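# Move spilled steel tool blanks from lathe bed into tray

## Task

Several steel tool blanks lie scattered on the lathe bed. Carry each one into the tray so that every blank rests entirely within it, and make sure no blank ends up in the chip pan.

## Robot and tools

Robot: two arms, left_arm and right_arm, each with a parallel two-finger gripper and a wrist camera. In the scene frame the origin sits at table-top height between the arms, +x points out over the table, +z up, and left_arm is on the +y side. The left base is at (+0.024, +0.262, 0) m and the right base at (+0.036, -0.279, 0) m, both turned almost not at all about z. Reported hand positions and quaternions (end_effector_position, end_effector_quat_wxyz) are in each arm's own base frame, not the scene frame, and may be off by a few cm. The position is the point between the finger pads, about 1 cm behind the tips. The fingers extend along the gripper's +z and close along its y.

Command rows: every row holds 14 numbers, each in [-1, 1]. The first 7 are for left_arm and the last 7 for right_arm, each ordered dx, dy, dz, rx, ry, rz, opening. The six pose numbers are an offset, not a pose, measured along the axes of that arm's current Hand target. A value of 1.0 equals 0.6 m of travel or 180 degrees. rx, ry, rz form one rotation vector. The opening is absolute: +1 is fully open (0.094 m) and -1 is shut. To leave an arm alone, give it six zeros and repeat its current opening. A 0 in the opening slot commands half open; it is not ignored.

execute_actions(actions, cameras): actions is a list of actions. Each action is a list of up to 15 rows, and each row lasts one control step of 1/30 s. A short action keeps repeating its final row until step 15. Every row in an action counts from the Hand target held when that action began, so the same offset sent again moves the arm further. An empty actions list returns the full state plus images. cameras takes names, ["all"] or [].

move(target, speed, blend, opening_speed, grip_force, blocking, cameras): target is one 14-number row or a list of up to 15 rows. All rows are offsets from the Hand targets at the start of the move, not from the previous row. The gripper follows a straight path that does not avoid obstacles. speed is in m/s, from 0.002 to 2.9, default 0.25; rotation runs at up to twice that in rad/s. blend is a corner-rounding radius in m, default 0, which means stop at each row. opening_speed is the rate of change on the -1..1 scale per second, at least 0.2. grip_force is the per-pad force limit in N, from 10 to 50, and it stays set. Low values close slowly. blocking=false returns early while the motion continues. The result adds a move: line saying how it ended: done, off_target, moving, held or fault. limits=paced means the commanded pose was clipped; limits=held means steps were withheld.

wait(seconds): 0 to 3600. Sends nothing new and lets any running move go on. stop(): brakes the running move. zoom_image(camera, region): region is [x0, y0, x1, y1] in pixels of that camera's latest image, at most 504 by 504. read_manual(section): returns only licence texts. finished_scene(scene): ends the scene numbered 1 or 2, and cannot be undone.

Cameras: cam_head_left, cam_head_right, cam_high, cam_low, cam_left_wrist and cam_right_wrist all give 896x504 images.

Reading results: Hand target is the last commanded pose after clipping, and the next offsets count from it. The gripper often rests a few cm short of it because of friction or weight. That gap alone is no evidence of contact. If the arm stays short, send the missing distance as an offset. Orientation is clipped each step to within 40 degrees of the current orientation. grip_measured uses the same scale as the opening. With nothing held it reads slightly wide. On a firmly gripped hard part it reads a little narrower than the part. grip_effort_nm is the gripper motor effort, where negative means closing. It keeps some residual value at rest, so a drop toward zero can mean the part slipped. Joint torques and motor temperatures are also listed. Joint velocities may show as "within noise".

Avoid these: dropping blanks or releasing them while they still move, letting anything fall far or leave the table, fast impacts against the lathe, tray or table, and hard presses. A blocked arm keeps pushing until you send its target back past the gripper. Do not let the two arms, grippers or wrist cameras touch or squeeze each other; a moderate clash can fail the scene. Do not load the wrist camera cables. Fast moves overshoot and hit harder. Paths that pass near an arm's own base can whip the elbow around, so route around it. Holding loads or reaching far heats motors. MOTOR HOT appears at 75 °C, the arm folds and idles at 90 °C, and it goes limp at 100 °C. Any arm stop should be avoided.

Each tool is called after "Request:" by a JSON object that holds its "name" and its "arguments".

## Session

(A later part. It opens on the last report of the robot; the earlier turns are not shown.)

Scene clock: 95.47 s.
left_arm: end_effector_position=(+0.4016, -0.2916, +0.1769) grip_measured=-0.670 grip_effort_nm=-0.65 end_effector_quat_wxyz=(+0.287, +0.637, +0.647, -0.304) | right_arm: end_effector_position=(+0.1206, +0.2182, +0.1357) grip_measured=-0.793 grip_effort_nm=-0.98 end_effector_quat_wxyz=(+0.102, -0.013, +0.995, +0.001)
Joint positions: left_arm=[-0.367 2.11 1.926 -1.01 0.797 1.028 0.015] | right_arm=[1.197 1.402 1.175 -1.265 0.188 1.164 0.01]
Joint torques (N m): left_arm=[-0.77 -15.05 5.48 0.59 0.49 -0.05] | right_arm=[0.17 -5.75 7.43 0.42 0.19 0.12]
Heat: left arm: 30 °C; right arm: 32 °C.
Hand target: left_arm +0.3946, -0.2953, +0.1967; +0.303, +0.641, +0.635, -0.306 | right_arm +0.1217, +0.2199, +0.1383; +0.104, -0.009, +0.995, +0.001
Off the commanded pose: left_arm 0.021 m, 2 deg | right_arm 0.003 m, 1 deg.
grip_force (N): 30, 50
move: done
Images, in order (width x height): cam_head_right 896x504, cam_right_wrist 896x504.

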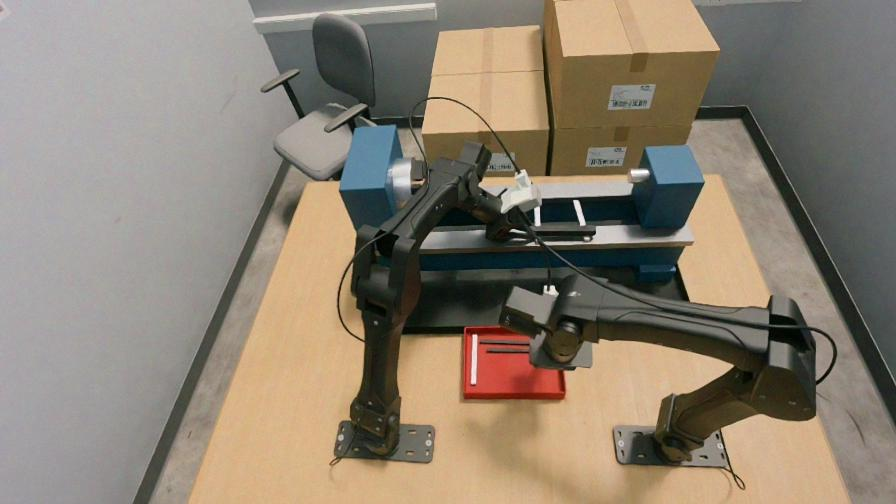

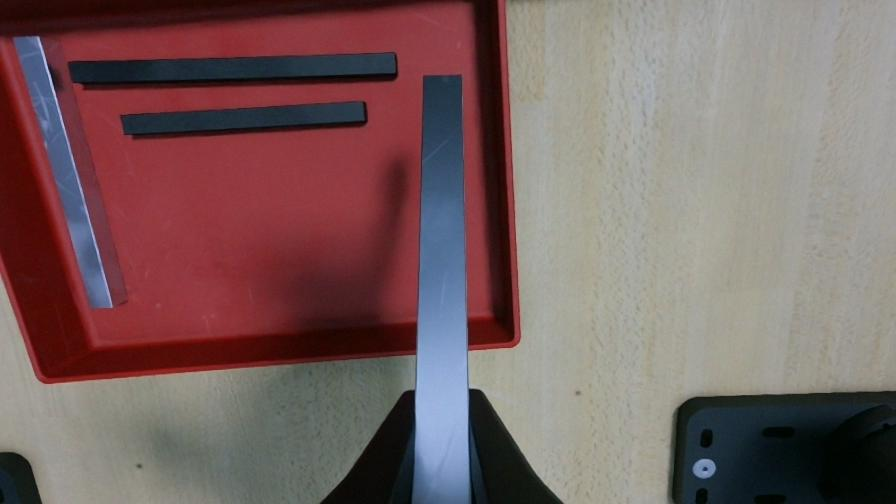

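Request:
{"name": "move", "arguments": {"target": [[0,0,0,0,0,0,-0.72,0.0102,0.002,0.0915,-0.0052,0,-0.0245,-0.9],[0,0,0,0,0,0,-0.72,0.035,0.002,0.2077,-0.0052,0,-0.0245,-0.9],[0,0,0,0,0,0,-0.72,0.035,0.002,0.2077,-0.0052,0,-0.0245,-0.7],[0,0,0,0,0,0,-0.72,-0.013,0.002,-0.0177,-0.0052,0,-0.0245,-0.7]], "speed": [0.2,0.06,0.06,0.35], "grip_force": [30,30], "cameras": ["cam_right_wrist"]}}

Scene clock: 101.00 s.
left_arm: end_effector_position=(+0.4016, -0.2916, +0.1769) grip_measured=-0.670 grip_effort_nm=-0.65 end_effector_quat_wxyz=(+0.287, +0.637, +0.647, -0.304) | right_arm: end_effector_position=(+0.1263, +0.2247, +0.1491) grip_measured=-0.703 grip_effort_nm=0.19 end_effector_quat_wxyz=(+0.106, -0.048, +0.993, +0.012)
Joint positions: left_arm=[-0.367 2.11 1.926 -1.01 0.797 1.028 0.015] | right_arm=[1.181 1.405 1.229 -1.282 0.181 1.074 0.014]
Joint torques (N m): left_arm=[-0.75 -15.05 5.48 0.59 0.48 -0.05] | right_arm=[-0.46 -6.31 6.79 0.38 0.15 -0.03]
Heat: left arm: 31 °C; right arm: 31 °C.
Hand target: left_arm +0.3946, -0.2953, +0.1967; +0.303, +0.641, +0.635, -0.306 | right_arm +0.1271, +0.2212, +0.1502; +0.104, -0.048, +0.993, +0.004
Off the commanded pose: left_arm 0.021 m, 2 deg | right_arm 0.004 m, 1 deg.
grip_force (N): 30, 30
move: done

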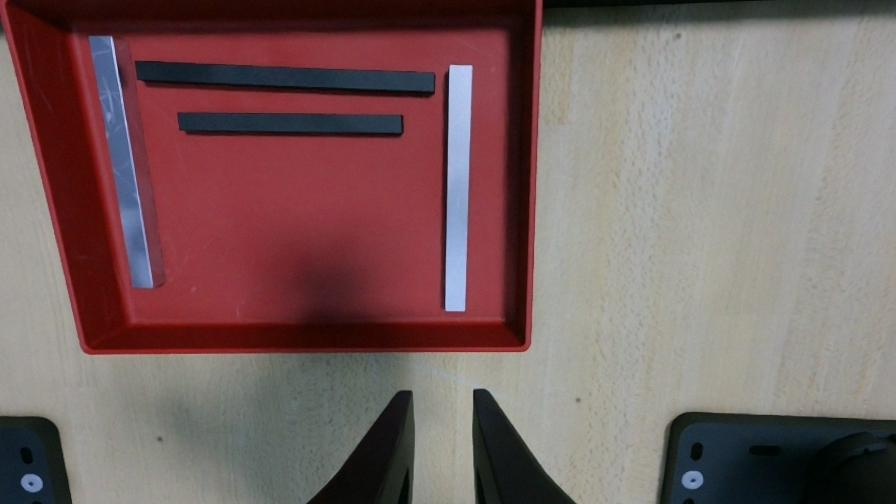

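Request:
{"name": "move", "arguments": {"target": [[0,0,0,0,0,0,-0.72,-0.2197,-0.2457,-0.1575,0,-0.05,0,-0.45],[0,0,0,0,0,0,-0.72,-0.5535,-0.1898,-0.0352,0.001,-0.1,0.004,-0.45]], "speed": [0.5,0.4], "blend": [0.04,0], "grip_force": [30,50], "cameras": ["cam_right_wrist"]}}

Scene clock: 103.90 s.
left_arm: end_effector_position=(+0.4016, -0.2916, +0.1769) grip_measured=-0.670 grip_effort_nm=-0.65 end_effector_quat_wxyz=(+0.287, +0.637, +0.647, -0.304) | right_arm: end_effector_position=(+0.4539, +0.1397, +0.2423) grip_measured=-0.453 grip_effort_nm=0.19 end_effector_quat_wxyz=(+0.262, -0.038, +0.964, +0.013)
Joint positions: left_arm=[-0.367 2.11 1.926 -1.01 0.797 1.028 0.015] | right_arm=[0.346 1.95 2.096 -1.2 0.13 0.234 0.026]
Joint torques (N m): left_arm=[-0.76 -15.05 5.49 0.58 0.49 -0.05] | right_arm=[-0.44 -11.71 8.21 1.33 0.03 -0.06]
Heat: left arm: 31 °C; right arm: 31 °C.
Hand target: left_arm +0.3946, -0.2953, +0.1967; +0.303, +0.641, +0.635, -0.306 | right_arm +0.4571, +0.1389, +0.2400; +0.258, -0.040, +0.965, +0.011
Off the commanded pose: left_arm 0.021 m, 2 deg | right_arm 0.004 m, 1 deg.
grip_force (N): 30, 50
move: done

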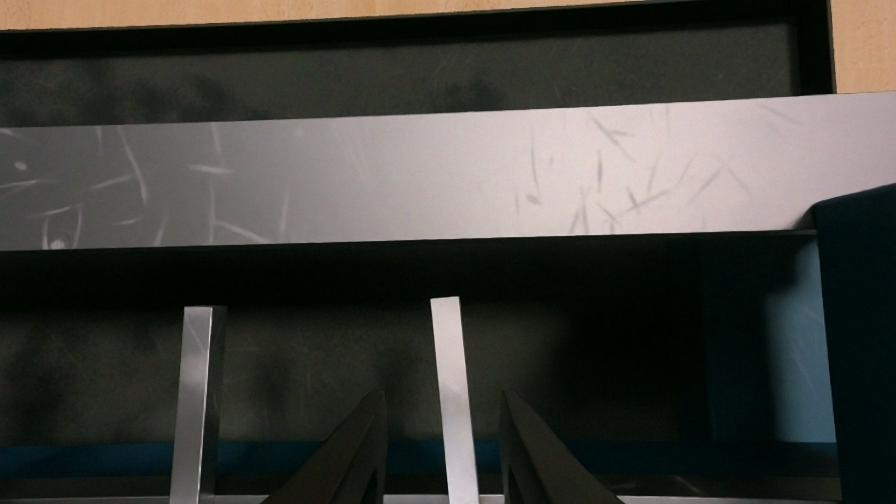

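Request:
{"name": "zoom_image", "arguments": {"camera": "cam_right_wrist", "region": [340, 280, 560, 504]}}

Scaled by 2.250 from the camera's image (finer frame: 1280x720).

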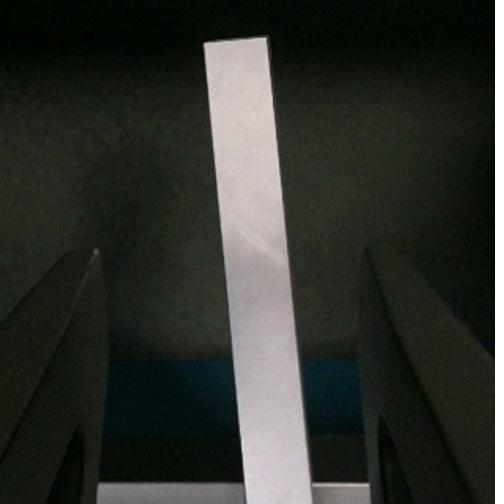

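Request:
{"name": "move", "arguments": {"target": [[0,0,0,0,0,0,-0.72,0.0417,-0.0042,0.0722,-0.015,0,-0.026,-0.45]], "speed": [0.15], "cameras": ["cam_right_wrist","cam_left_wrist"]}}

Scene clock: 105.80 s.
left_arm: end_effector_position=(+0.4016, -0.2916, +0.1769) grip_measured=-0.670 grip_effort_nm=-0.65 end_effector_quat_wxyz=(+0.287, +0.637, +0.647, -0.304) | right_arm: end_effector_position=(+0.4595, +0.1386, +0.1787) grip_measured=-0.453 grip_effort_nm=0.19 end_effector_quat_wxyz=(+0.245, -0.084, +0.966, +0.019)
Joint positions: left_arm=[-0.367 2.11 1.926 -1.01 0.797 1.028 0.015] | right_arm=[0.318 1.927 1.819 -0.972 0.072 0.127 0.026]
Joint torques (N m): left_arm=[-0.76 -15.05 5.48 0.58 0.48 -0.05] | right_arm=[-0.42 -16.88 5.56 1.47 -0.03 -0.08]
Heat: left arm: 31 °C; right arm: 31 °C.
Hand target: left_arm +0.3946, -0.2953, +0.1967; +0.303, +0.641, +0.635, -0.306 | right_arm +0.4573, +0.1365, +0.1900; +0.258, -0.086, +0.962, +0.023
Off the commanded pose: left_arm 0.021 m, 2 deg | right_arm 0.012 m, 2 deg.
grip_force (N): 30, 50
move: off_target (right_arm)
Images, in order (width x height): cam_left_wrist 896x504, cam_right_wrist 896x504.

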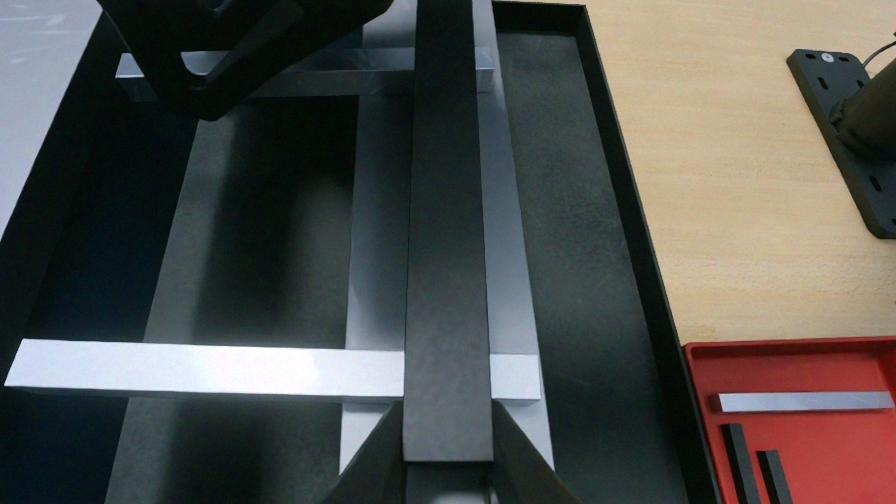

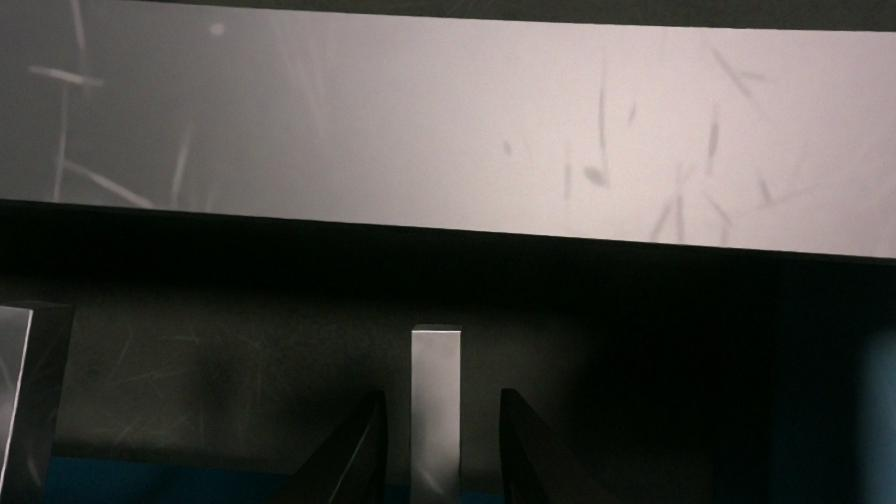

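Request:
{"name": "move", "arguments": {"target": [[0,0,0,0,0,0,-0.72,0.0199,0.004,0.0145,0,0,0,-0.45]], "speed": [0.1], "cameras": ["cam_right_wrist"]}}

Scene clock: 106.97 s.
left_arm: end_effector_position=(+0.4016, -0.2916, +0.1769) grip_measured=-0.670 grip_effort_nm=-0.65 end_effector_quat_wxyz=(+0.287, +0.637, +0.647, -0.304) | right_arm: end_effector_position=(+0.4539, +0.1369, +0.1628) grip_measured=-0.453 grip_effort_nm=0.19 end_effector_quat_wxyz=(+0.242, -0.084, +0.967, +0.019)
Joint positions: left_arm=[-0.367 2.11 1.926 -1.01 0.797 1.028 0.015] | right_arm=[0.318 1.902 1.725 -0.909 0.071 0.127 0.026]
Joint torques (N m): left_arm=[-0.77 -15.05 5.48 0.59 0.48 -0.05] | right_arm=[0.23 -17.13 5.59 1.47 0.03 -0.01]
Heat: left arm: 31 °C; right arm: 31 °C.
Hand target: left_arm +0.3946, -0.2953, +0.1967; +0.303, +0.641, +0.635, -0.306 | right_arm +0.4509, +0.1378, +0.1765; +0.258, -0.086, +0.962, +0.023
Off the commanded pose: left_arm 0.021 m, 2 deg | right_arm 0.014 m, 2 deg.
grip_force (N): 30, 50
move: off_target (right_arm)

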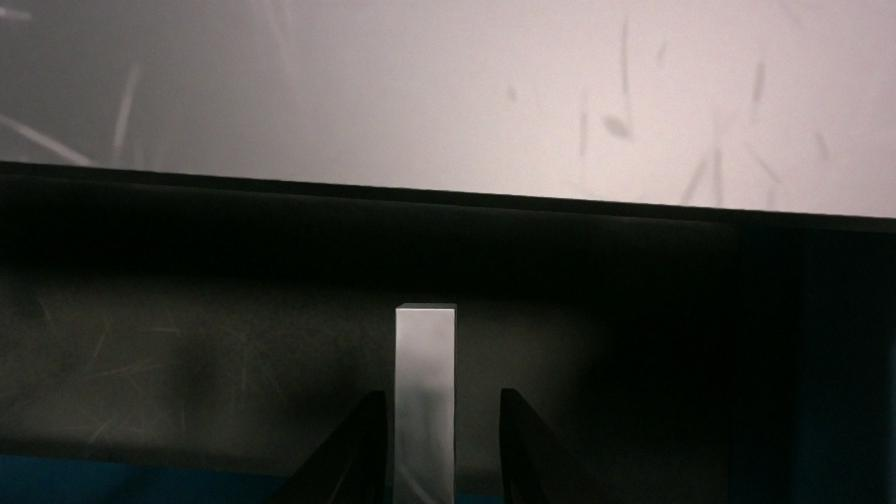

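Request:
{"name": "move", "arguments": {"target": [[0,0,0,0,0,0,-0.72,-0.0033,0.0062,-0.0058,0,0,0,-0.45],[0,0,0,0,0,0,-0.72,-0.0033,0.0062,-0.0058,0,0,0,-0.9]], "speed": [0.1,0.1], "cameras": ["cam_right_wrist","cam_left_wrist"]}}

Scene clock: 108.30 s.
left_arm: end_effector_position=(+0.4016, -0.2916, +0.1769) grip_measured=-0.670 grip_effort_nm=-0.65 end_effector_quat_wxyz=(+0.287, +0.637, +0.647, -0.304) | right_arm: end_effector_position=(+0.4531, +0.1399, +0.1629) grip_measured=-0.797 grip_effort_nm=-0.98 end_effector_quat_wxyz=(+0.242, -0.087, +0.966, +0.020)
Joint positions: left_arm=[-0.367 2.11 1.926 -1.01 0.797 1.028 0.015] | right_arm=[0.325 1.902 1.725 -0.909 0.072 0.128 0.01]
Joint torques (N m): left_arm=[-0.76 -15.05 5.48 0.59 0.48 -0.05] | right_arm=[0.39 -16.79 7.35 1.28 0.08 0.07]
Heat: left arm: 31 °C; right arm: 31 °C.
Hand target: left_arm +0.3946, -0.2953, +0.1967; +0.303, +0.641, +0.635, -0.306 | right_arm +0.4503, +0.1414, +0.1803; +0.257, -0.086, +0.962, +0.023
Off the commanded pose: left_arm 0.021 m, 2 deg | right_arm 0.018 m, 2 deg.
grip_force (N): 30, 50
move: off_target (right_arm); target 2's new opening was sent with right_arm's hand 0.018 m and 2 deg from that target
Images, in order (width x height): cam_left_wrist 896x504, cam_right_wrist 896x504.

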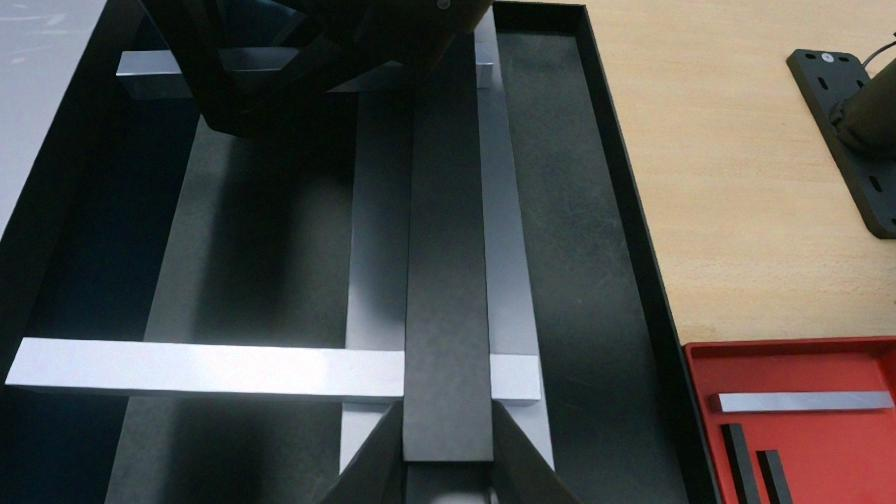

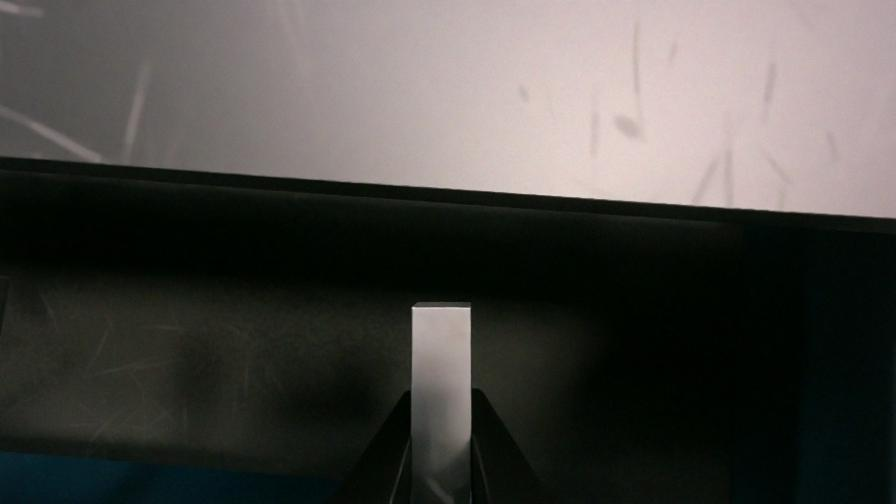

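Request:
{"name": "move", "arguments": {"target": [[0,0,0,0,0,0,-0.72,-0.0524,0,0.0226,0,-0.0083,0,-0.9]], "speed": [0.08], "cameras": ["cam_right_wrist","cam_left_wrist","cam_head_left"]}}

Scene clock: 110.00 s.
left_arm: end_effector_position=(+0.4030, -0.2915, +0.1775) grip_measured=-0.670 grip_effort_nm=-0.65 end_effector_quat_wxyz=(+0.290, +0.637, +0.647, -0.301) | right_arm: end_effector_position=(+0.4741, +0.1470, +0.1777) grip_measured=-0.797 grip_effort_nm=-0.99 end_effector_quat_wxyz=(+0.258, -0.086, +0.962, +0.024)
Joint positions: left_arm=[-0.367 2.108 1.926 -1.003 0.792 1.025 0.015] | right_arm=[0.325 1.969 1.859 -0.943 0.072 0.127 0.01]
Joint torques (N m): left_arm=[-0.76 -14.87 5.52 0.54 0.52 -0.02] | right_arm=[-0.43 -12.68 10.24 1.51 0.06 -0.04]
Heat: left arm: 32 °C; right arm: 31 °C.
Hand target: left_arm +0.3946, -0.2953, +0.1967; +0.303, +0.641, +0.635, -0.306 | right_arm +0.4838, +0.1474, +0.1844; +0.270, -0.086, +0.959, +0.024
Off the commanded pose: left_arm 0.021 m, 2 deg | right_arm 0.012 m, 1 deg.
grip_force (N): 30, 50
move: off_target (right_arm)
Images, in order (width x height): cam_head_left 896x504, cam_left_wrist 896x504, cam_right_wrist 896x504.

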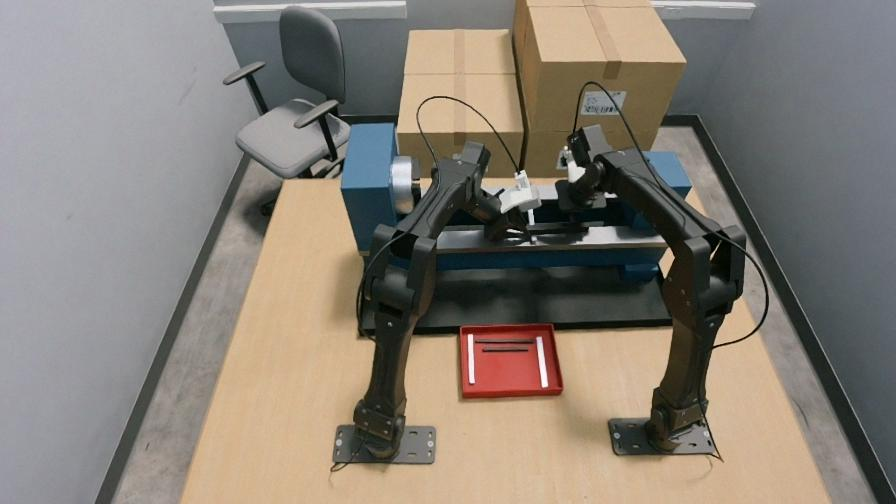

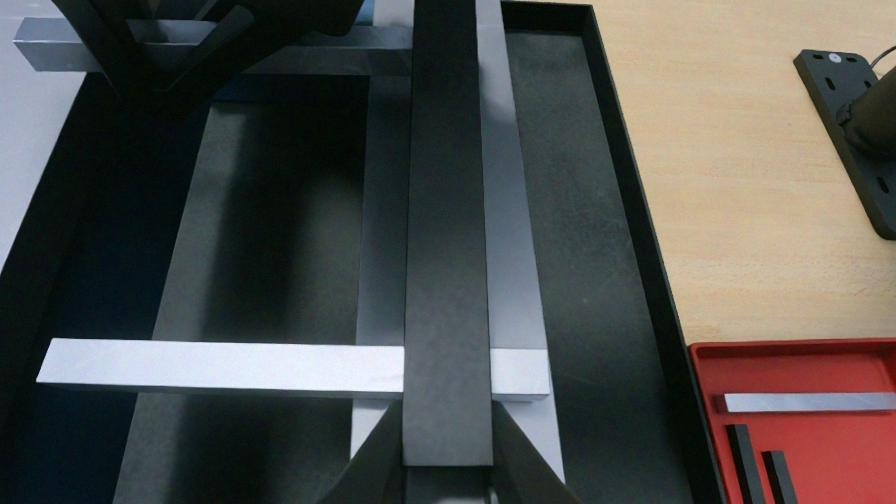

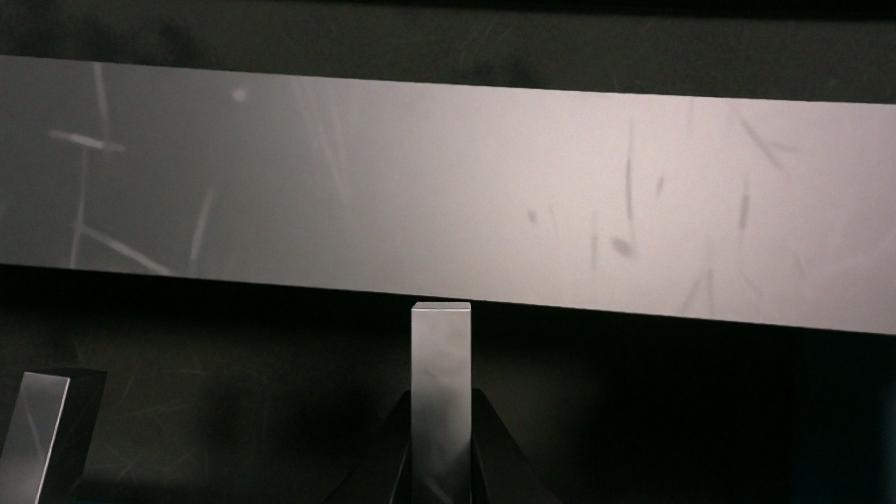

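Request:
{"name": "move", "arguments": {"target": [[0,0,0,0,0,0,-0.72,0.0061,0,0.0099,0,0,0,-0.9],[0,0,0,0,0,0,-0.72,-0.0138,0,0.0222,0,0,0,-0.9]], "speed": [0.06,0.08], "blend": [0.004,0], "cameras": ["cam_right_wrist","cam_left_wrist","cam_low"]}}

Scene clock: 111.40 s.
left_arm: end_effector_position=(+0.4029, -0.2910, +0.1778) grip_measured=-0.670 grip_effort_nm=-0.65 end_effector_quat_wxyz=(+0.289, +0.638, +0.648, -0.300) | right_arm: end_effector_position=(+0.4892, +0.1496, +0.1781) grip_measured=-0.797 grip_effort_nm=-0.99 end_effector_quat_wxyz=(+0.265, -0.084, +0.960, +0.025)
Joint positions: left_arm=[-0.367 2.106 1.926 -1.005 0.789 1.025 0.015] | right_arm=[0.32 2.019 1.925 -0.942 0.072 0.126 0.01]
Joint torques (N m): left_arm=[-0.75 -14.69 5.55 0.55 0.55 -0.02] | right_arm=[-0.44 -12.49 9.33 1.55 0.03 -0.06]
Heat: left arm: 32 °C; right arm: 31 °C.
Hand target: left_arm +0.3946, -0.2953, +0.1966; +0.303, +0.641, +0.635, -0.306 | right_arm +0.4976, +0.1498, +0.1774; +0.270, -0.085, +0.959, +0.024
Off the commanded pose: left_arm 0.021 m, 2 deg | right_arm 0.008 m, 1 deg.
grip_force (N): 30, 50
move: done; blend cut to 0.0035 m at target 1
Images, in order (width x height): cam_low 896x504, cam_left_wrist 896x504, cam_right_wrist 896x504.

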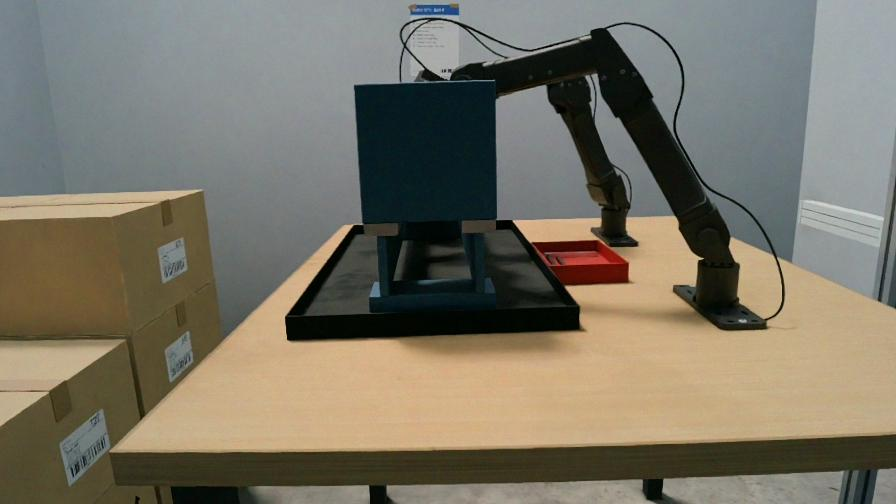

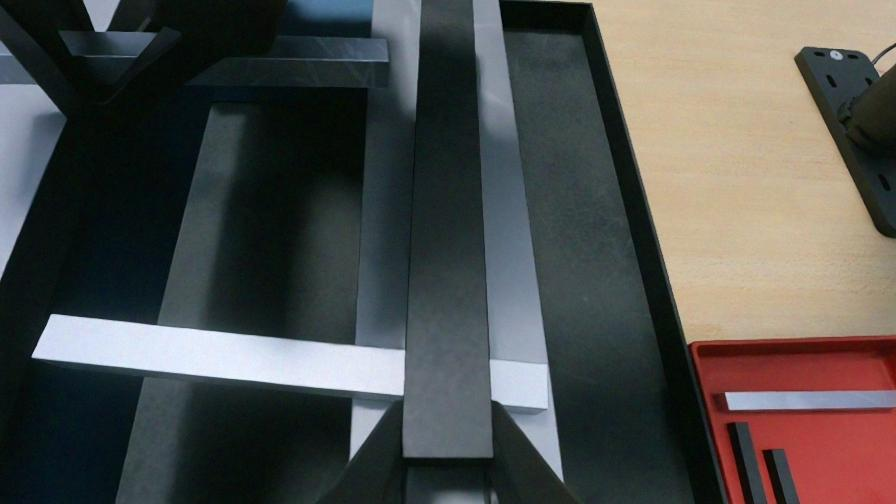

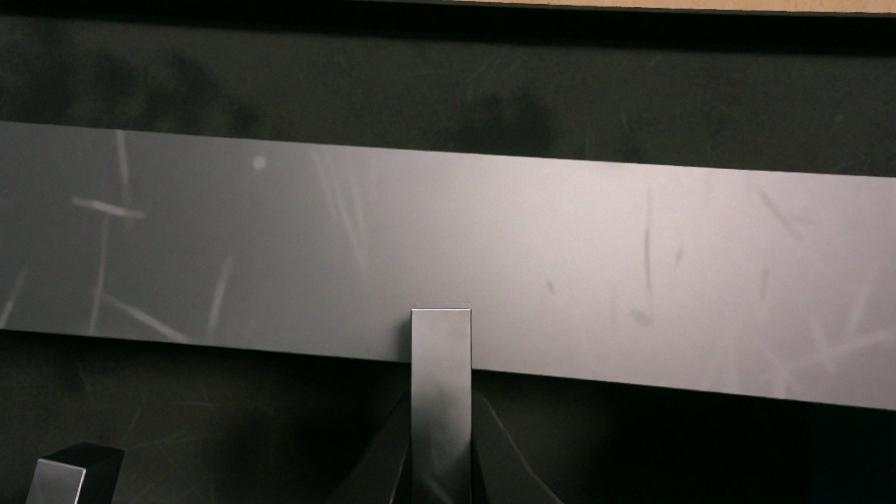

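Request:
{"name": "move", "arguments": {"target": [[0,0,0,0,0,0,-0.72,-0.0693,0,-0.1139,0,0,0,-0.9],[0,0,0,0,0,0,-0.72,0.2625,-0.0309,-0.3208,-0.094,0.037,-0.218,-0.9],[0,0,0,0,0,0,-0.72,0.4675,0.4034,-0.1918,-0.1874,0.0738,-0.4369,-0.9]], "speed": [0.25,0.45,0.45], "blend": [0.02,0.05,0], "cameras": ["cam_right_wrist","cam_left_wrist"]}}

Scene clock: 115.60 s.
left_arm: end_effector_position=(+0.4029, -0.2910, +0.1778) grip_measured=-0.670 grip_effort_nm=-0.65 end_effector_quat_wxyz=(+0.289, +0.638, +0.648, -0.300) | right_arm: end_effector_position=(+0.1549, +0.3281, +0.1237) grip_measured=-0.797 grip_effort_nm=-0.98 end_effector_quat_wxyz=(-0.074, +0.733, -0.669, -0.094)
Joint positions: left_arm=[-0.367 2.106 1.926 -1.005 0.789 1.025 0.015] | right_arm=[1.053 1.736 1.452 -1.098 -0.149 -0.595 0.01]
Joint torques (N m): left_arm=[-0.76 -14.71 5.56 0.55 0.55 -0.02] | right_arm=[-0.32 -10.32 8.5 0.88 -0.11 -0.05]
Heat: left arm: 32 °C; right arm: 31 °C.
Hand target: left_arm +0.3946, -0.2953, +0.1966; +0.303, +0.641, +0.635, -0.306 | right_arm +0.1601, +0.3351, +0.1293; -0.088, +0.734, -0.666, -0.097
Off the commanded pose: left_arm 0.021 m, 2 deg | right_arm 0.010 m, 2 deg.
grip_force (N): 30, 50
move: done
Images, in order (width x height): cam_left_wrist 896x504, cam_right_wrist 896x504.

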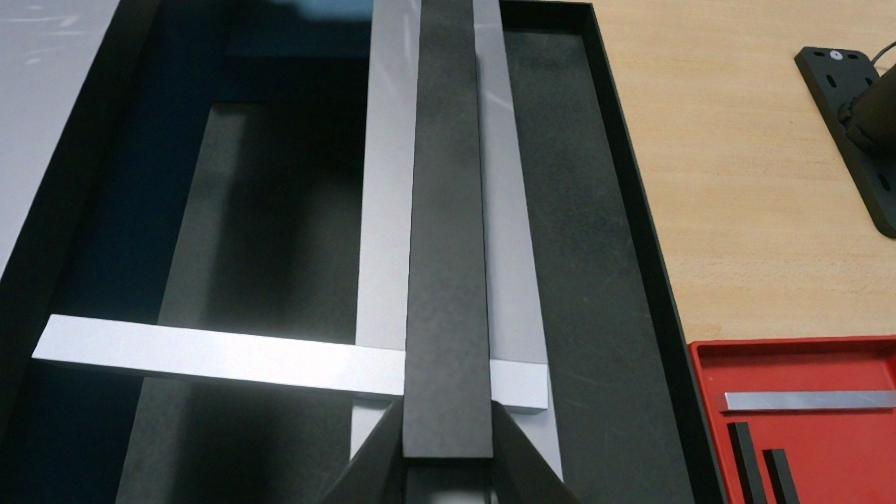

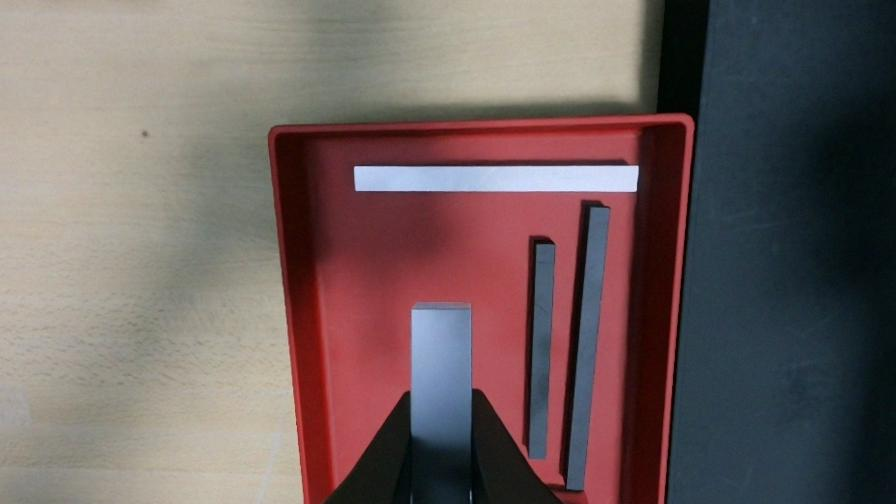

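Request:
{"name": "move", "arguments": {"target": [[0,0,0,0,0,0,-0.72,0.0001,-0.0348,0.0518,0,0,0,-0.9],[0,0,0,0,0,0,-0.72,0.0238,-0.0348,0.1403,0,0,0,-0.9]], "speed": [0.2,0.2], "blend": [0.01,0], "grip_force": [30,35], "cameras": ["cam_right_wrist"]}}

Scene clock: 117.47 s.
left_arm: end_effector_position=(+0.4029, -0.2910, +0.1778) grip_measured=-0.670 grip_effort_nm=-0.65 end_effector_quat_wxyz=(+0.289, +0.638, +0.648, -0.300) | right_arm: end_effector_position=(+0.1806, +0.3437, +0.0493) grip_measured=-0.792 grip_effort_nm=-0.72 end_effector_quat_wxyz=(-0.090, +0.731, -0.670, -0.093)
Joint positions: left_arm=[-0.367 2.106 1.926 -1.005 0.789 1.025 0.015] | right_arm=[1.015 1.86 1.299 -0.796 -0.149 -0.627 0.01]
Joint torques (N m): left_arm=[-0.75 -14.71 5.55 0.55 0.55 -0.02] | right_arm=[-0.1 -10.92 5.61 0.97 -0.2 -0.07]
Heat: left arm: 32 °C; right arm: 31 °C.
Hand target: left_arm +0.3946, -0.2953, +0.1966; +0.303, +0.641, +0.635, -0.306 | right_arm +0.1800, +0.3451, +0.0443; -0.088, +0.734, -0.666, -0.097
Off the commanded pose: left_arm 0.021 m, 2 deg | right_arm 0.005 m, 1 deg.
grip_force (N): 30, 35
move: done

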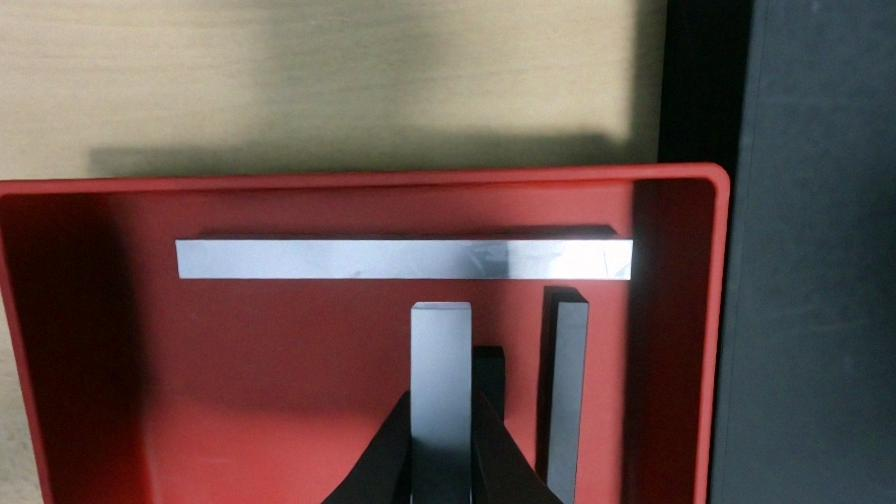

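Request:
{"name": "move", "arguments": {"target": [[0,0,0,0,0,0,-0.72,0.0130,0.0215,-0.003,0,0,0,-0.9]], "speed": [0.1], "cameras": ["cam_right_wrist"]}}

Scene clock: 118.40 s.
left_arm: end_effector_position=(+0.4029, -0.2910, +0.1778) grip_measured=-0.670 grip_effort_nm=-0.65 end_effector_quat_wxyz=(+0.289, +0.638, +0.648, -0.300) | right_arm: end_effector_position=(+0.1686, +0.3319, +0.0321) grip_measured=-0.792 grip_effort_nm=-0.72 end_effector_quat_wxyz=(-0.069, +0.735, -0.668, -0.090)
Joint positions: left_arm=[-0.367 2.106 1.926 -1.005 0.789 1.025 0.015] | right_arm=[1.026 1.859 1.234 -0.774 -0.149 -0.627 0.01]
Joint torques (N m): left_arm=[-0.76 -14.71 5.55 0.55 0.55 -0.03] | right_arm=[0.39 -15.46 5.19 0.84 -0.16 0.08]
Heat: left arm: 32 °C; right arm: 31 °C.
Hand target: left_arm +0.3946, -0.2953, +0.1966; +0.303, +0.641, +0.635, -0.306 | right_arm +0.1680, +0.3359, +0.0440; -0.088, +0.734, -0.666, -0.097
Off the commanded pose: left_arm 0.021 m, 2 deg | right_arm 0.013 m, 2 deg.
grip_force (N): 30, 35
move: off_target (right_arm)

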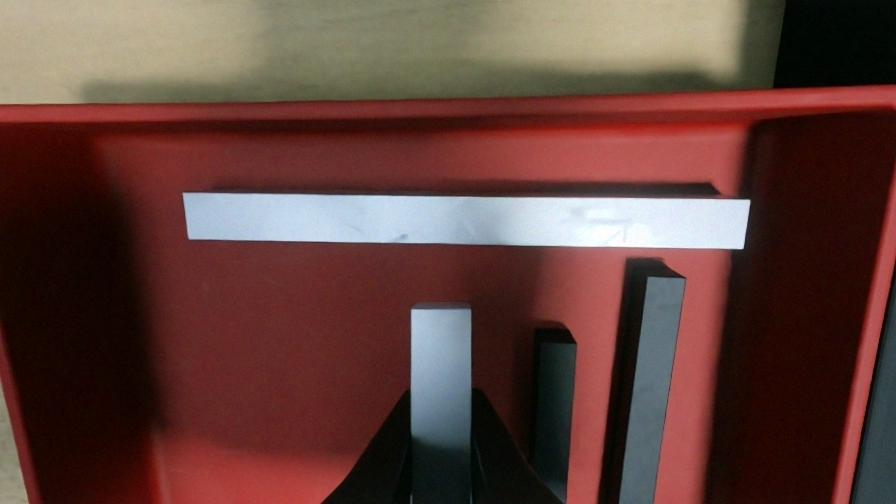

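Request:
{"name": "move", "arguments": {"target": [[0,0,0,0,0,0,-0.72,0.0038,-0.006,0.0507,0,0,0,-0.9],[0,0,0,0,0,0,-0.72,0.0038,-0.006,0.0507,0,0,0,-0.69],[0,0,0,0,0,0,-0.72,-0.0393,-0.006,-0.1103,0,0,0,-0.69]], "speed": [0.06,0.06,0.3], "cameras": ["cam_right_wrist"]}}

Scene clock: 121.67 s.
left_arm: end_effector_position=(+0.4029, -0.2910, +0.1778) grip_measured=-0.670 grip_effort_nm=-0.65 end_effector_quat_wxyz=(+0.289, +0.638, +0.648, -0.300) | right_arm: end_effector_position=(+0.1742, +0.3416, +0.1105) grip_measured=-0.693 grip_effort_nm=0.19 end_effector_quat_wxyz=(-0.090, +0.735, -0.666, -0.094)
Joint positions: left_arm=[-0.367 2.106 1.926 -1.005 0.789 1.025 0.015] | right_arm=[1.026 1.793 1.463 -1.025 -0.15 -0.626 0.014]
Joint torques (N m): left_arm=[-0.76 -14.71 5.56 0.55 0.55 -0.02] | right_arm=[0.38 -11.92 7.09 0.64 -0.14 0.09]
Heat: left arm: 32 °C; right arm: 31 °C.
Hand target: left_arm +0.3946, -0.2953, +0.1966; +0.303, +0.641, +0.635, -0.306 | right_arm +0.1711, +0.3418, +0.1140; -0.088, +0.734, -0.666, -0.097
Off the commanded pose: left_arm 0.021 m, 2 deg | right_arm 0.005 m, 0 deg.
grip_force (N): 30, 35
move: done; target 2's new opening was sent with right_arm's hand 0.011 m and 1 deg from that target

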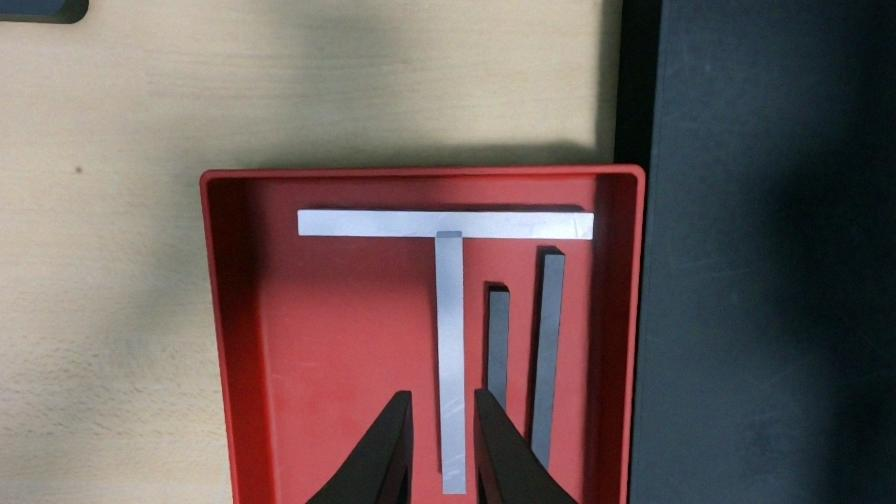

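Request:
{"name": "zoom_image", "arguments": {"camera": "cam_right_wrist", "region": [380, 190, 620, 390]}}

Scaled by 2.100 from the camera's image (finer frame: 1280x720).

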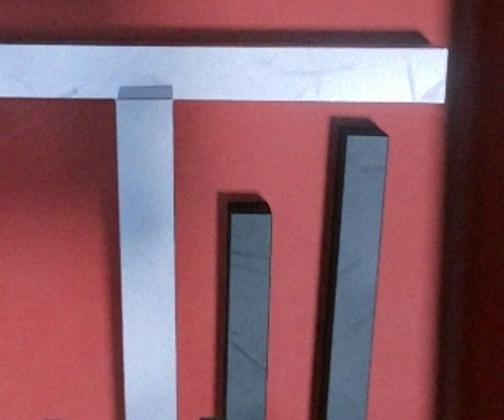

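Request:
{"name": "move", "arguments": {"target": [[0,0,0,0,0,0,-0.72,0.0363,-0.005,0.1336,0,0,0,-0.6],[0,0,0,0,0,0,-0.72,0.0363,-0.005,0.1336,0,0,0,-0.9],[0,0,0,0,0,0,-0.72,0.0324,-0.005,0.1191,0,0,0,-0.9],[0,0,0,0,0,0,-0.72,0.0501,-0.0032,0.1144,0,0,0,-0.9],[0,0,0,0,0,0,-0.72,0.0630,-0.0032,0.1627,0,0,0,-0.9],[0,0,0,0,0,0,-0.72,0.0630,-0.0032,0.1627,0,0,0,-0.69],[0,0,0,0,0,0,-0.72,0.0182,-0.0032,-0.0048,0,0,0,-0.69]], "speed": [0.2,0.1,0.1,0.1,0.07,0.07,0.3], "cameras": ["cam_right_wrist"]}}

Scene clock: 139.33 s.
left_arm: end_effector_position=(+0.4029, -0.2910, +0.1778) grip_measured=-0.670 grip_effort_nm=-0.65 end_effector_quat_wxyz=(+0.289, +0.638, +0.648, -0.300) | right_arm: end_effector_position=(+0.1756, +0.3311, +0.1089) grip_measured=-0.693 grip_effort_nm=0.19 end_effector_quat_wxyz=(-0.087, +0.730, -0.671, -0.096)
Joint positions: left_arm=[-0.367 2.106 1.926 -1.005 0.789 1.025 0.015] | right_arm=[1.005 1.768 1.426 -1.022 -0.158 -0.635 0.014]
Joint torques (N m): left_arm=[-0.76 -14.71 5.56 0.55 0.55 -0.02] | right_arm=[0.17 -11.97 7.21 0.63 -0.13 -0.07]
Heat: left arm: 33 °C; right arm: 30 °C.
Hand target: left_arm +0.3946, -0.2953, +0.1966; +0.303, +0.641, +0.635, -0.306 | right_arm +0.1740, +0.3308, +0.1140; -0.088, +0.734, -0.666, -0.097
Off the commanded pose: left_arm 0.021 m, 2 deg | right_arm 0.005 m, 1 deg.
grip_force (N): 30, 35
move: done; target 6's new opening was sent with right_arm's hand 0.027 m and 2 deg from that target

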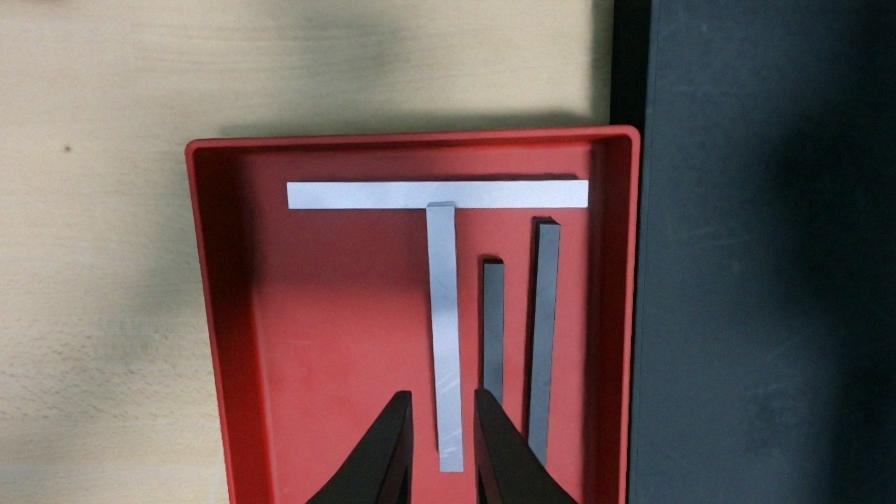

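Request:
{"name": "zoom_image", "arguments": {"camera": "cam_right_wrist", "region": [400, 170, 500, 260]}}

Scaled by 5.040 from the camera's image (finer frame: 1280x720).

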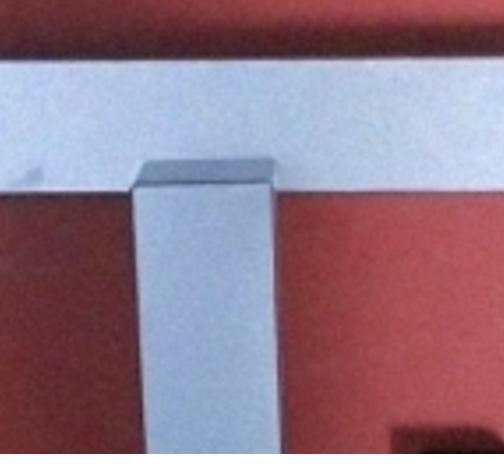

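Request:
{"name": "move", "arguments": {"target": [[0,0,0,0,0,0,-0.72,0.0255,-0.006,0.135,0,0,0,-0.6]], "speed": [0.2], "grip_force": [30,50], "cameras": ["cam_right_wrist"]}}

Scene clock: 141.20 s.
left_arm: end_effector_position=(+0.4029, -0.2910, +0.1778) grip_measured=-0.670 grip_effort_nm=-0.65 end_effector_quat_wxyz=(+0.289, +0.638, +0.648, -0.300) | right_arm: end_effector_position=(+0.1794, +0.3370, +0.0388) grip_measured=-0.603 grip_effort_nm=0.19 end_effector_quat_wxyz=(-0.094, +0.730, -0.670, -0.097)
Joint positions: left_arm=[-0.367 2.106 1.926 -1.005 0.789 1.025 0.015] | right_arm=[1.005 1.845 1.232 -0.737 -0.158 -0.635 0.019]
Joint torques (N m): left_arm=[-0.76 -14.71 5.55 0.55 0.55 -0.02] | right_arm=[0.38 -10.35 5.31 0.95 -0.11 -0.04]
Heat: left arm: 33 °C; right arm: 30 °C.
Hand target: left_arm +0.3946, -0.2953, +0.1966; +0.303, +0.641, +0.635, -0.306 | right_arm +0.1770, +0.3374, +0.0318; -0.088, +0.734, -0.666, -0.097
Off the commanded pose: left_arm 0.021 m, 2 deg | right_arm 0.007 m, 1 deg.
grip_force (N): 30, 50
move: done

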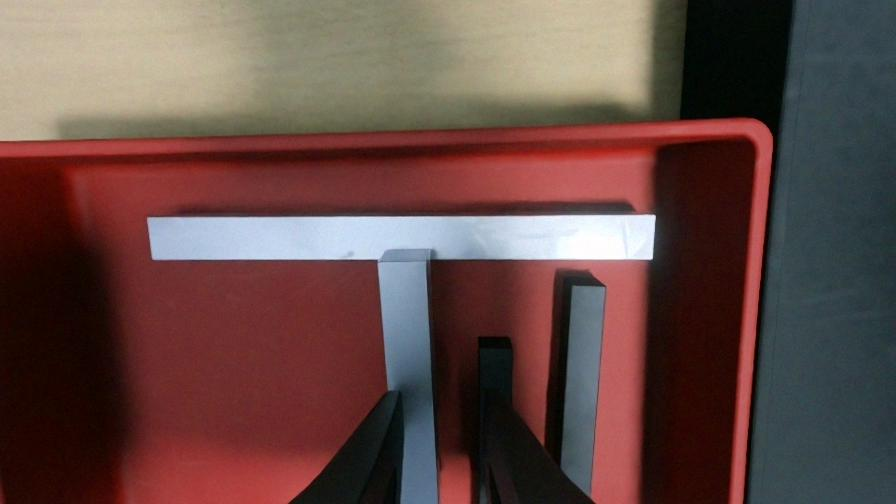

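Request:
{"name": "move", "arguments": {"target": [[0,0,0,0,0,0,-0.72,-0.0064,0.0133,-0.019,0,0,0,-0.6],[0,0,0,0,0,0,-0.72,0.0014,0.0133,0.0100,0,0,0,-0.6]], "speed": [0.12,0.1], "blend": [0.003,0], "cameras": ["cam_right_wrist"]}}

Scene clock: 142.37 s.
left_arm: end_effector_position=(+0.4029, -0.2910, +0.1778) grip_measured=-0.670 grip_effort_nm=-0.65 end_effector_quat_wxyz=(+0.289, +0.638, +0.648, -0.300) | right_arm: end_effector_position=(+0.1711, +0.3389, +0.0321) grip_measured=-0.603 grip_effort_nm=0.18 end_effector_quat_wxyz=(-0.094, +0.736, -0.663, -0.097)
Joint positions: left_arm=[-0.367 2.106 1.926 -1.005 0.789 1.025 0.015] | right_arm=[1.027 1.845 1.204 -0.706 -0.155 -0.63 0.019]
Joint torques (N m): left_arm=[-0.76 -14.71 5.55 0.55 0.55 -0.02] | right_arm=[0.16 -10.85 4.78 0.96 -0.1 0.11]
Heat: left arm: 33 °C; right arm: 30 °C.
Hand target: left_arm +0.3946, -0.2953, +0.1966; +0.303, +0.641, +0.635, -0.306 | right_arm +0.1690, +0.3373, +0.0258; -0.088, +0.734, -0.666, -0.097
Off the commanded pose: left_arm 0.021 m, 2 deg | right_arm 0.007 m, 1 deg.
grip_force (N): 30, 50
move: done

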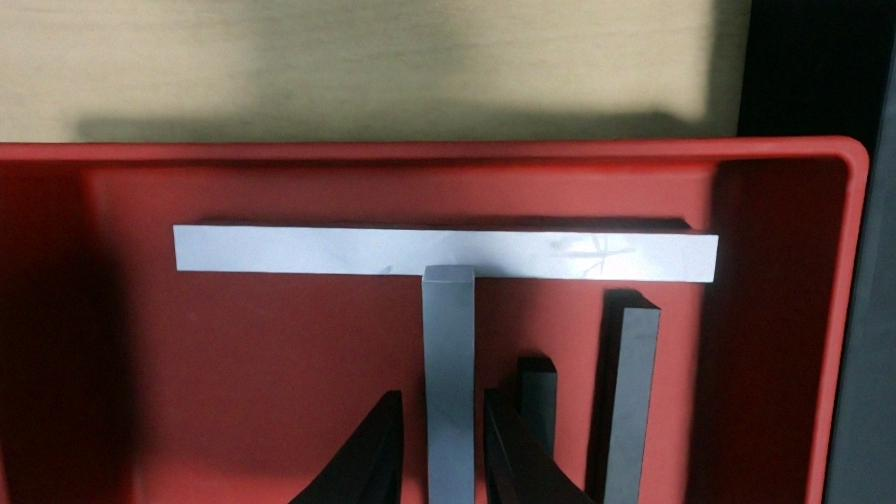

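Request:
{"name": "move", "arguments": {"target": [[0,0,0,0,0,0,-0.72,0,0,0,0,0,0,-0.9],[0,0,0,0,0,0,-0.72,-0.0052,0,-0.0193,0,0,0,-0.9],[0,0,0,0,0,0,-0.72,0.0140,0.0019,-0.0245,0,0,0,-0.9]], "speed": [0.12,0.1,0.1], "blend": [0,0.004,0], "cameras": ["cam_right_wrist"]}}

Scene clock: 143.83 s.
left_arm: end_effector_position=(+0.4029, -0.2910, +0.1778) grip_measured=-0.670 grip_effort_nm=-0.65 end_effector_quat_wxyz=(+0.289, +0.638, +0.648, -0.300) | right_arm: end_effector_position=(+0.1708, +0.3303, +0.0301) grip_measured=-0.812 grip_effort_nm=-0.98 end_effector_quat_wxyz=(-0.085, +0.733, -0.668, -0.094)
Joint positions: left_arm=[-0.367 2.106 1.926 -1.005 0.789 1.025 0.015] | right_arm=[1.017 1.835 1.187 -0.719 -0.153 -0.63 0.009]
Joint torques (N m): left_arm=[-0.76 -14.72 5.55 0.54 0.55 -0.02] | right_arm=[-0.44 -14.84 4.71 0.62 -0.15 -0.07]
Heat: left arm: 33 °C; right arm: 30 °C.
Hand target: left_arm +0.3946, -0.2953, +0.1966; +0.303, +0.641, +0.635, -0.306 | right_arm +0.1691, +0.3253, +0.0378; -0.088, +0.734, -0.666, -0.097
Off the commanded pose: left_arm 0.021 m, 2 deg | right_arm 0.009 m, 1 deg.
grip_force (N): 30, 50
move: done

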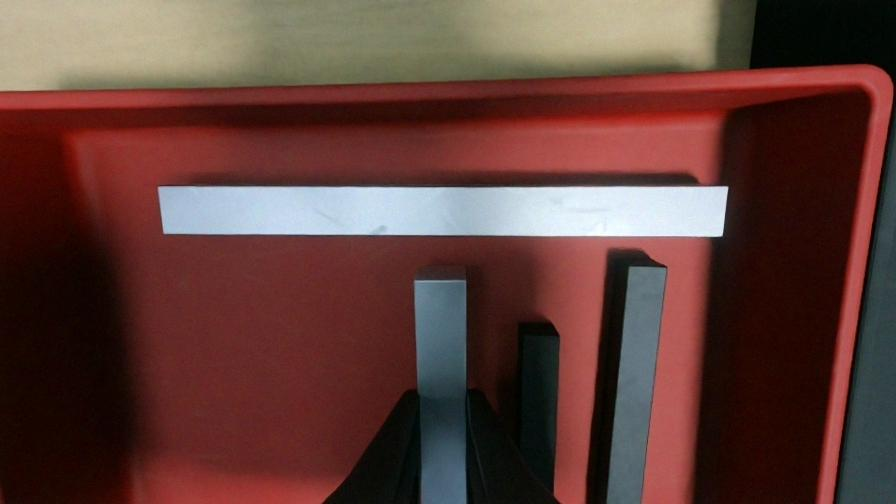

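Request:
{"name": "move", "arguments": {"target": [[0,0,0,0,0,0,-0.72,0.0125,0,0.0465,0,0,0,-0.9],[0,0,0,0,0,0,-0.72,0.0125,0,0.0465,0,0,0,-0.69],[0,0,0,0,0,0,-0.72,-0.0350,0,-0.1300,0,0,0,-0.69]], "speed": [0.07,0.07,0.35], "grip_force": [30,35], "cameras": ["cam_right_wrist"]}}

Scene clock: 146.73 s.
left_arm: end_effector_position=(+0.4029, -0.2910, +0.1778) grip_measured=-0.670 grip_effort_nm=-0.65 end_effector_quat_wxyz=(+0.289, +0.638, +0.648, -0.300) | right_arm: end_effector_position=(+0.1689, +0.3278, +0.1180) grip_measured=-0.693 grip_effort_nm=0.18 end_effector_quat_wxyz=(-0.093, +0.733, -0.666, -0.097)
Joint positions: left_arm=[-0.367 2.106 1.926 -1.005 0.789 1.025 0.015] | right_arm=[1.016 1.73 1.415 -1.035 -0.157 -0.633 0.014]
Joint torques (N m): left_arm=[-0.76 -14.69 5.55 0.55 0.55 -0.02] | right_arm=[-0.39 -10.67 6.84 0.65 -0.13 -0.04]
Heat: left arm: 33 °C; right arm: 30 °C.
Hand target: left_arm +0.3946, -0.2953, +0.1966; +0.303, +0.641, +0.635, -0.306 | right_arm +0.1690, +0.3254, +0.1186; -0.088, +0.734, -0.666, -0.097
Off the commanded pose: left_arm 0.021 m, 2 deg | right_arm 0.002 m, 1 deg.
grip_force (N): 30, 35
move: done; target 2's new opening was sent with right_arm's hand 0.015 m and 1 deg from that target

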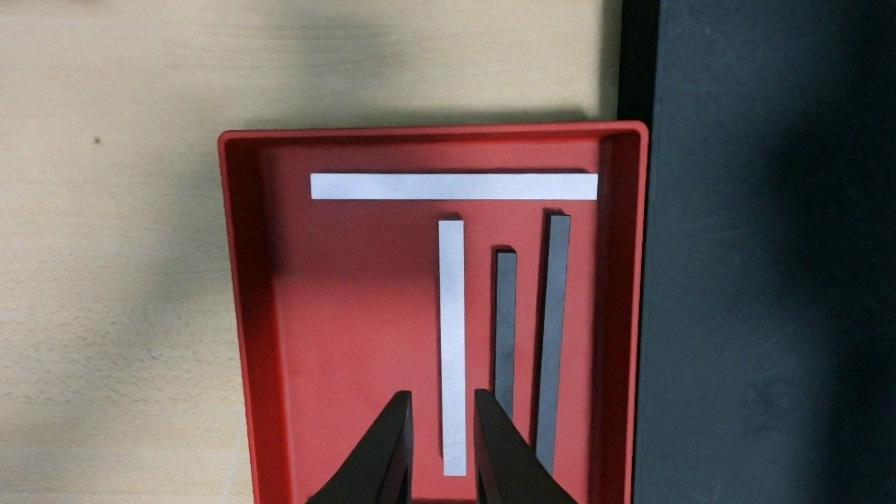

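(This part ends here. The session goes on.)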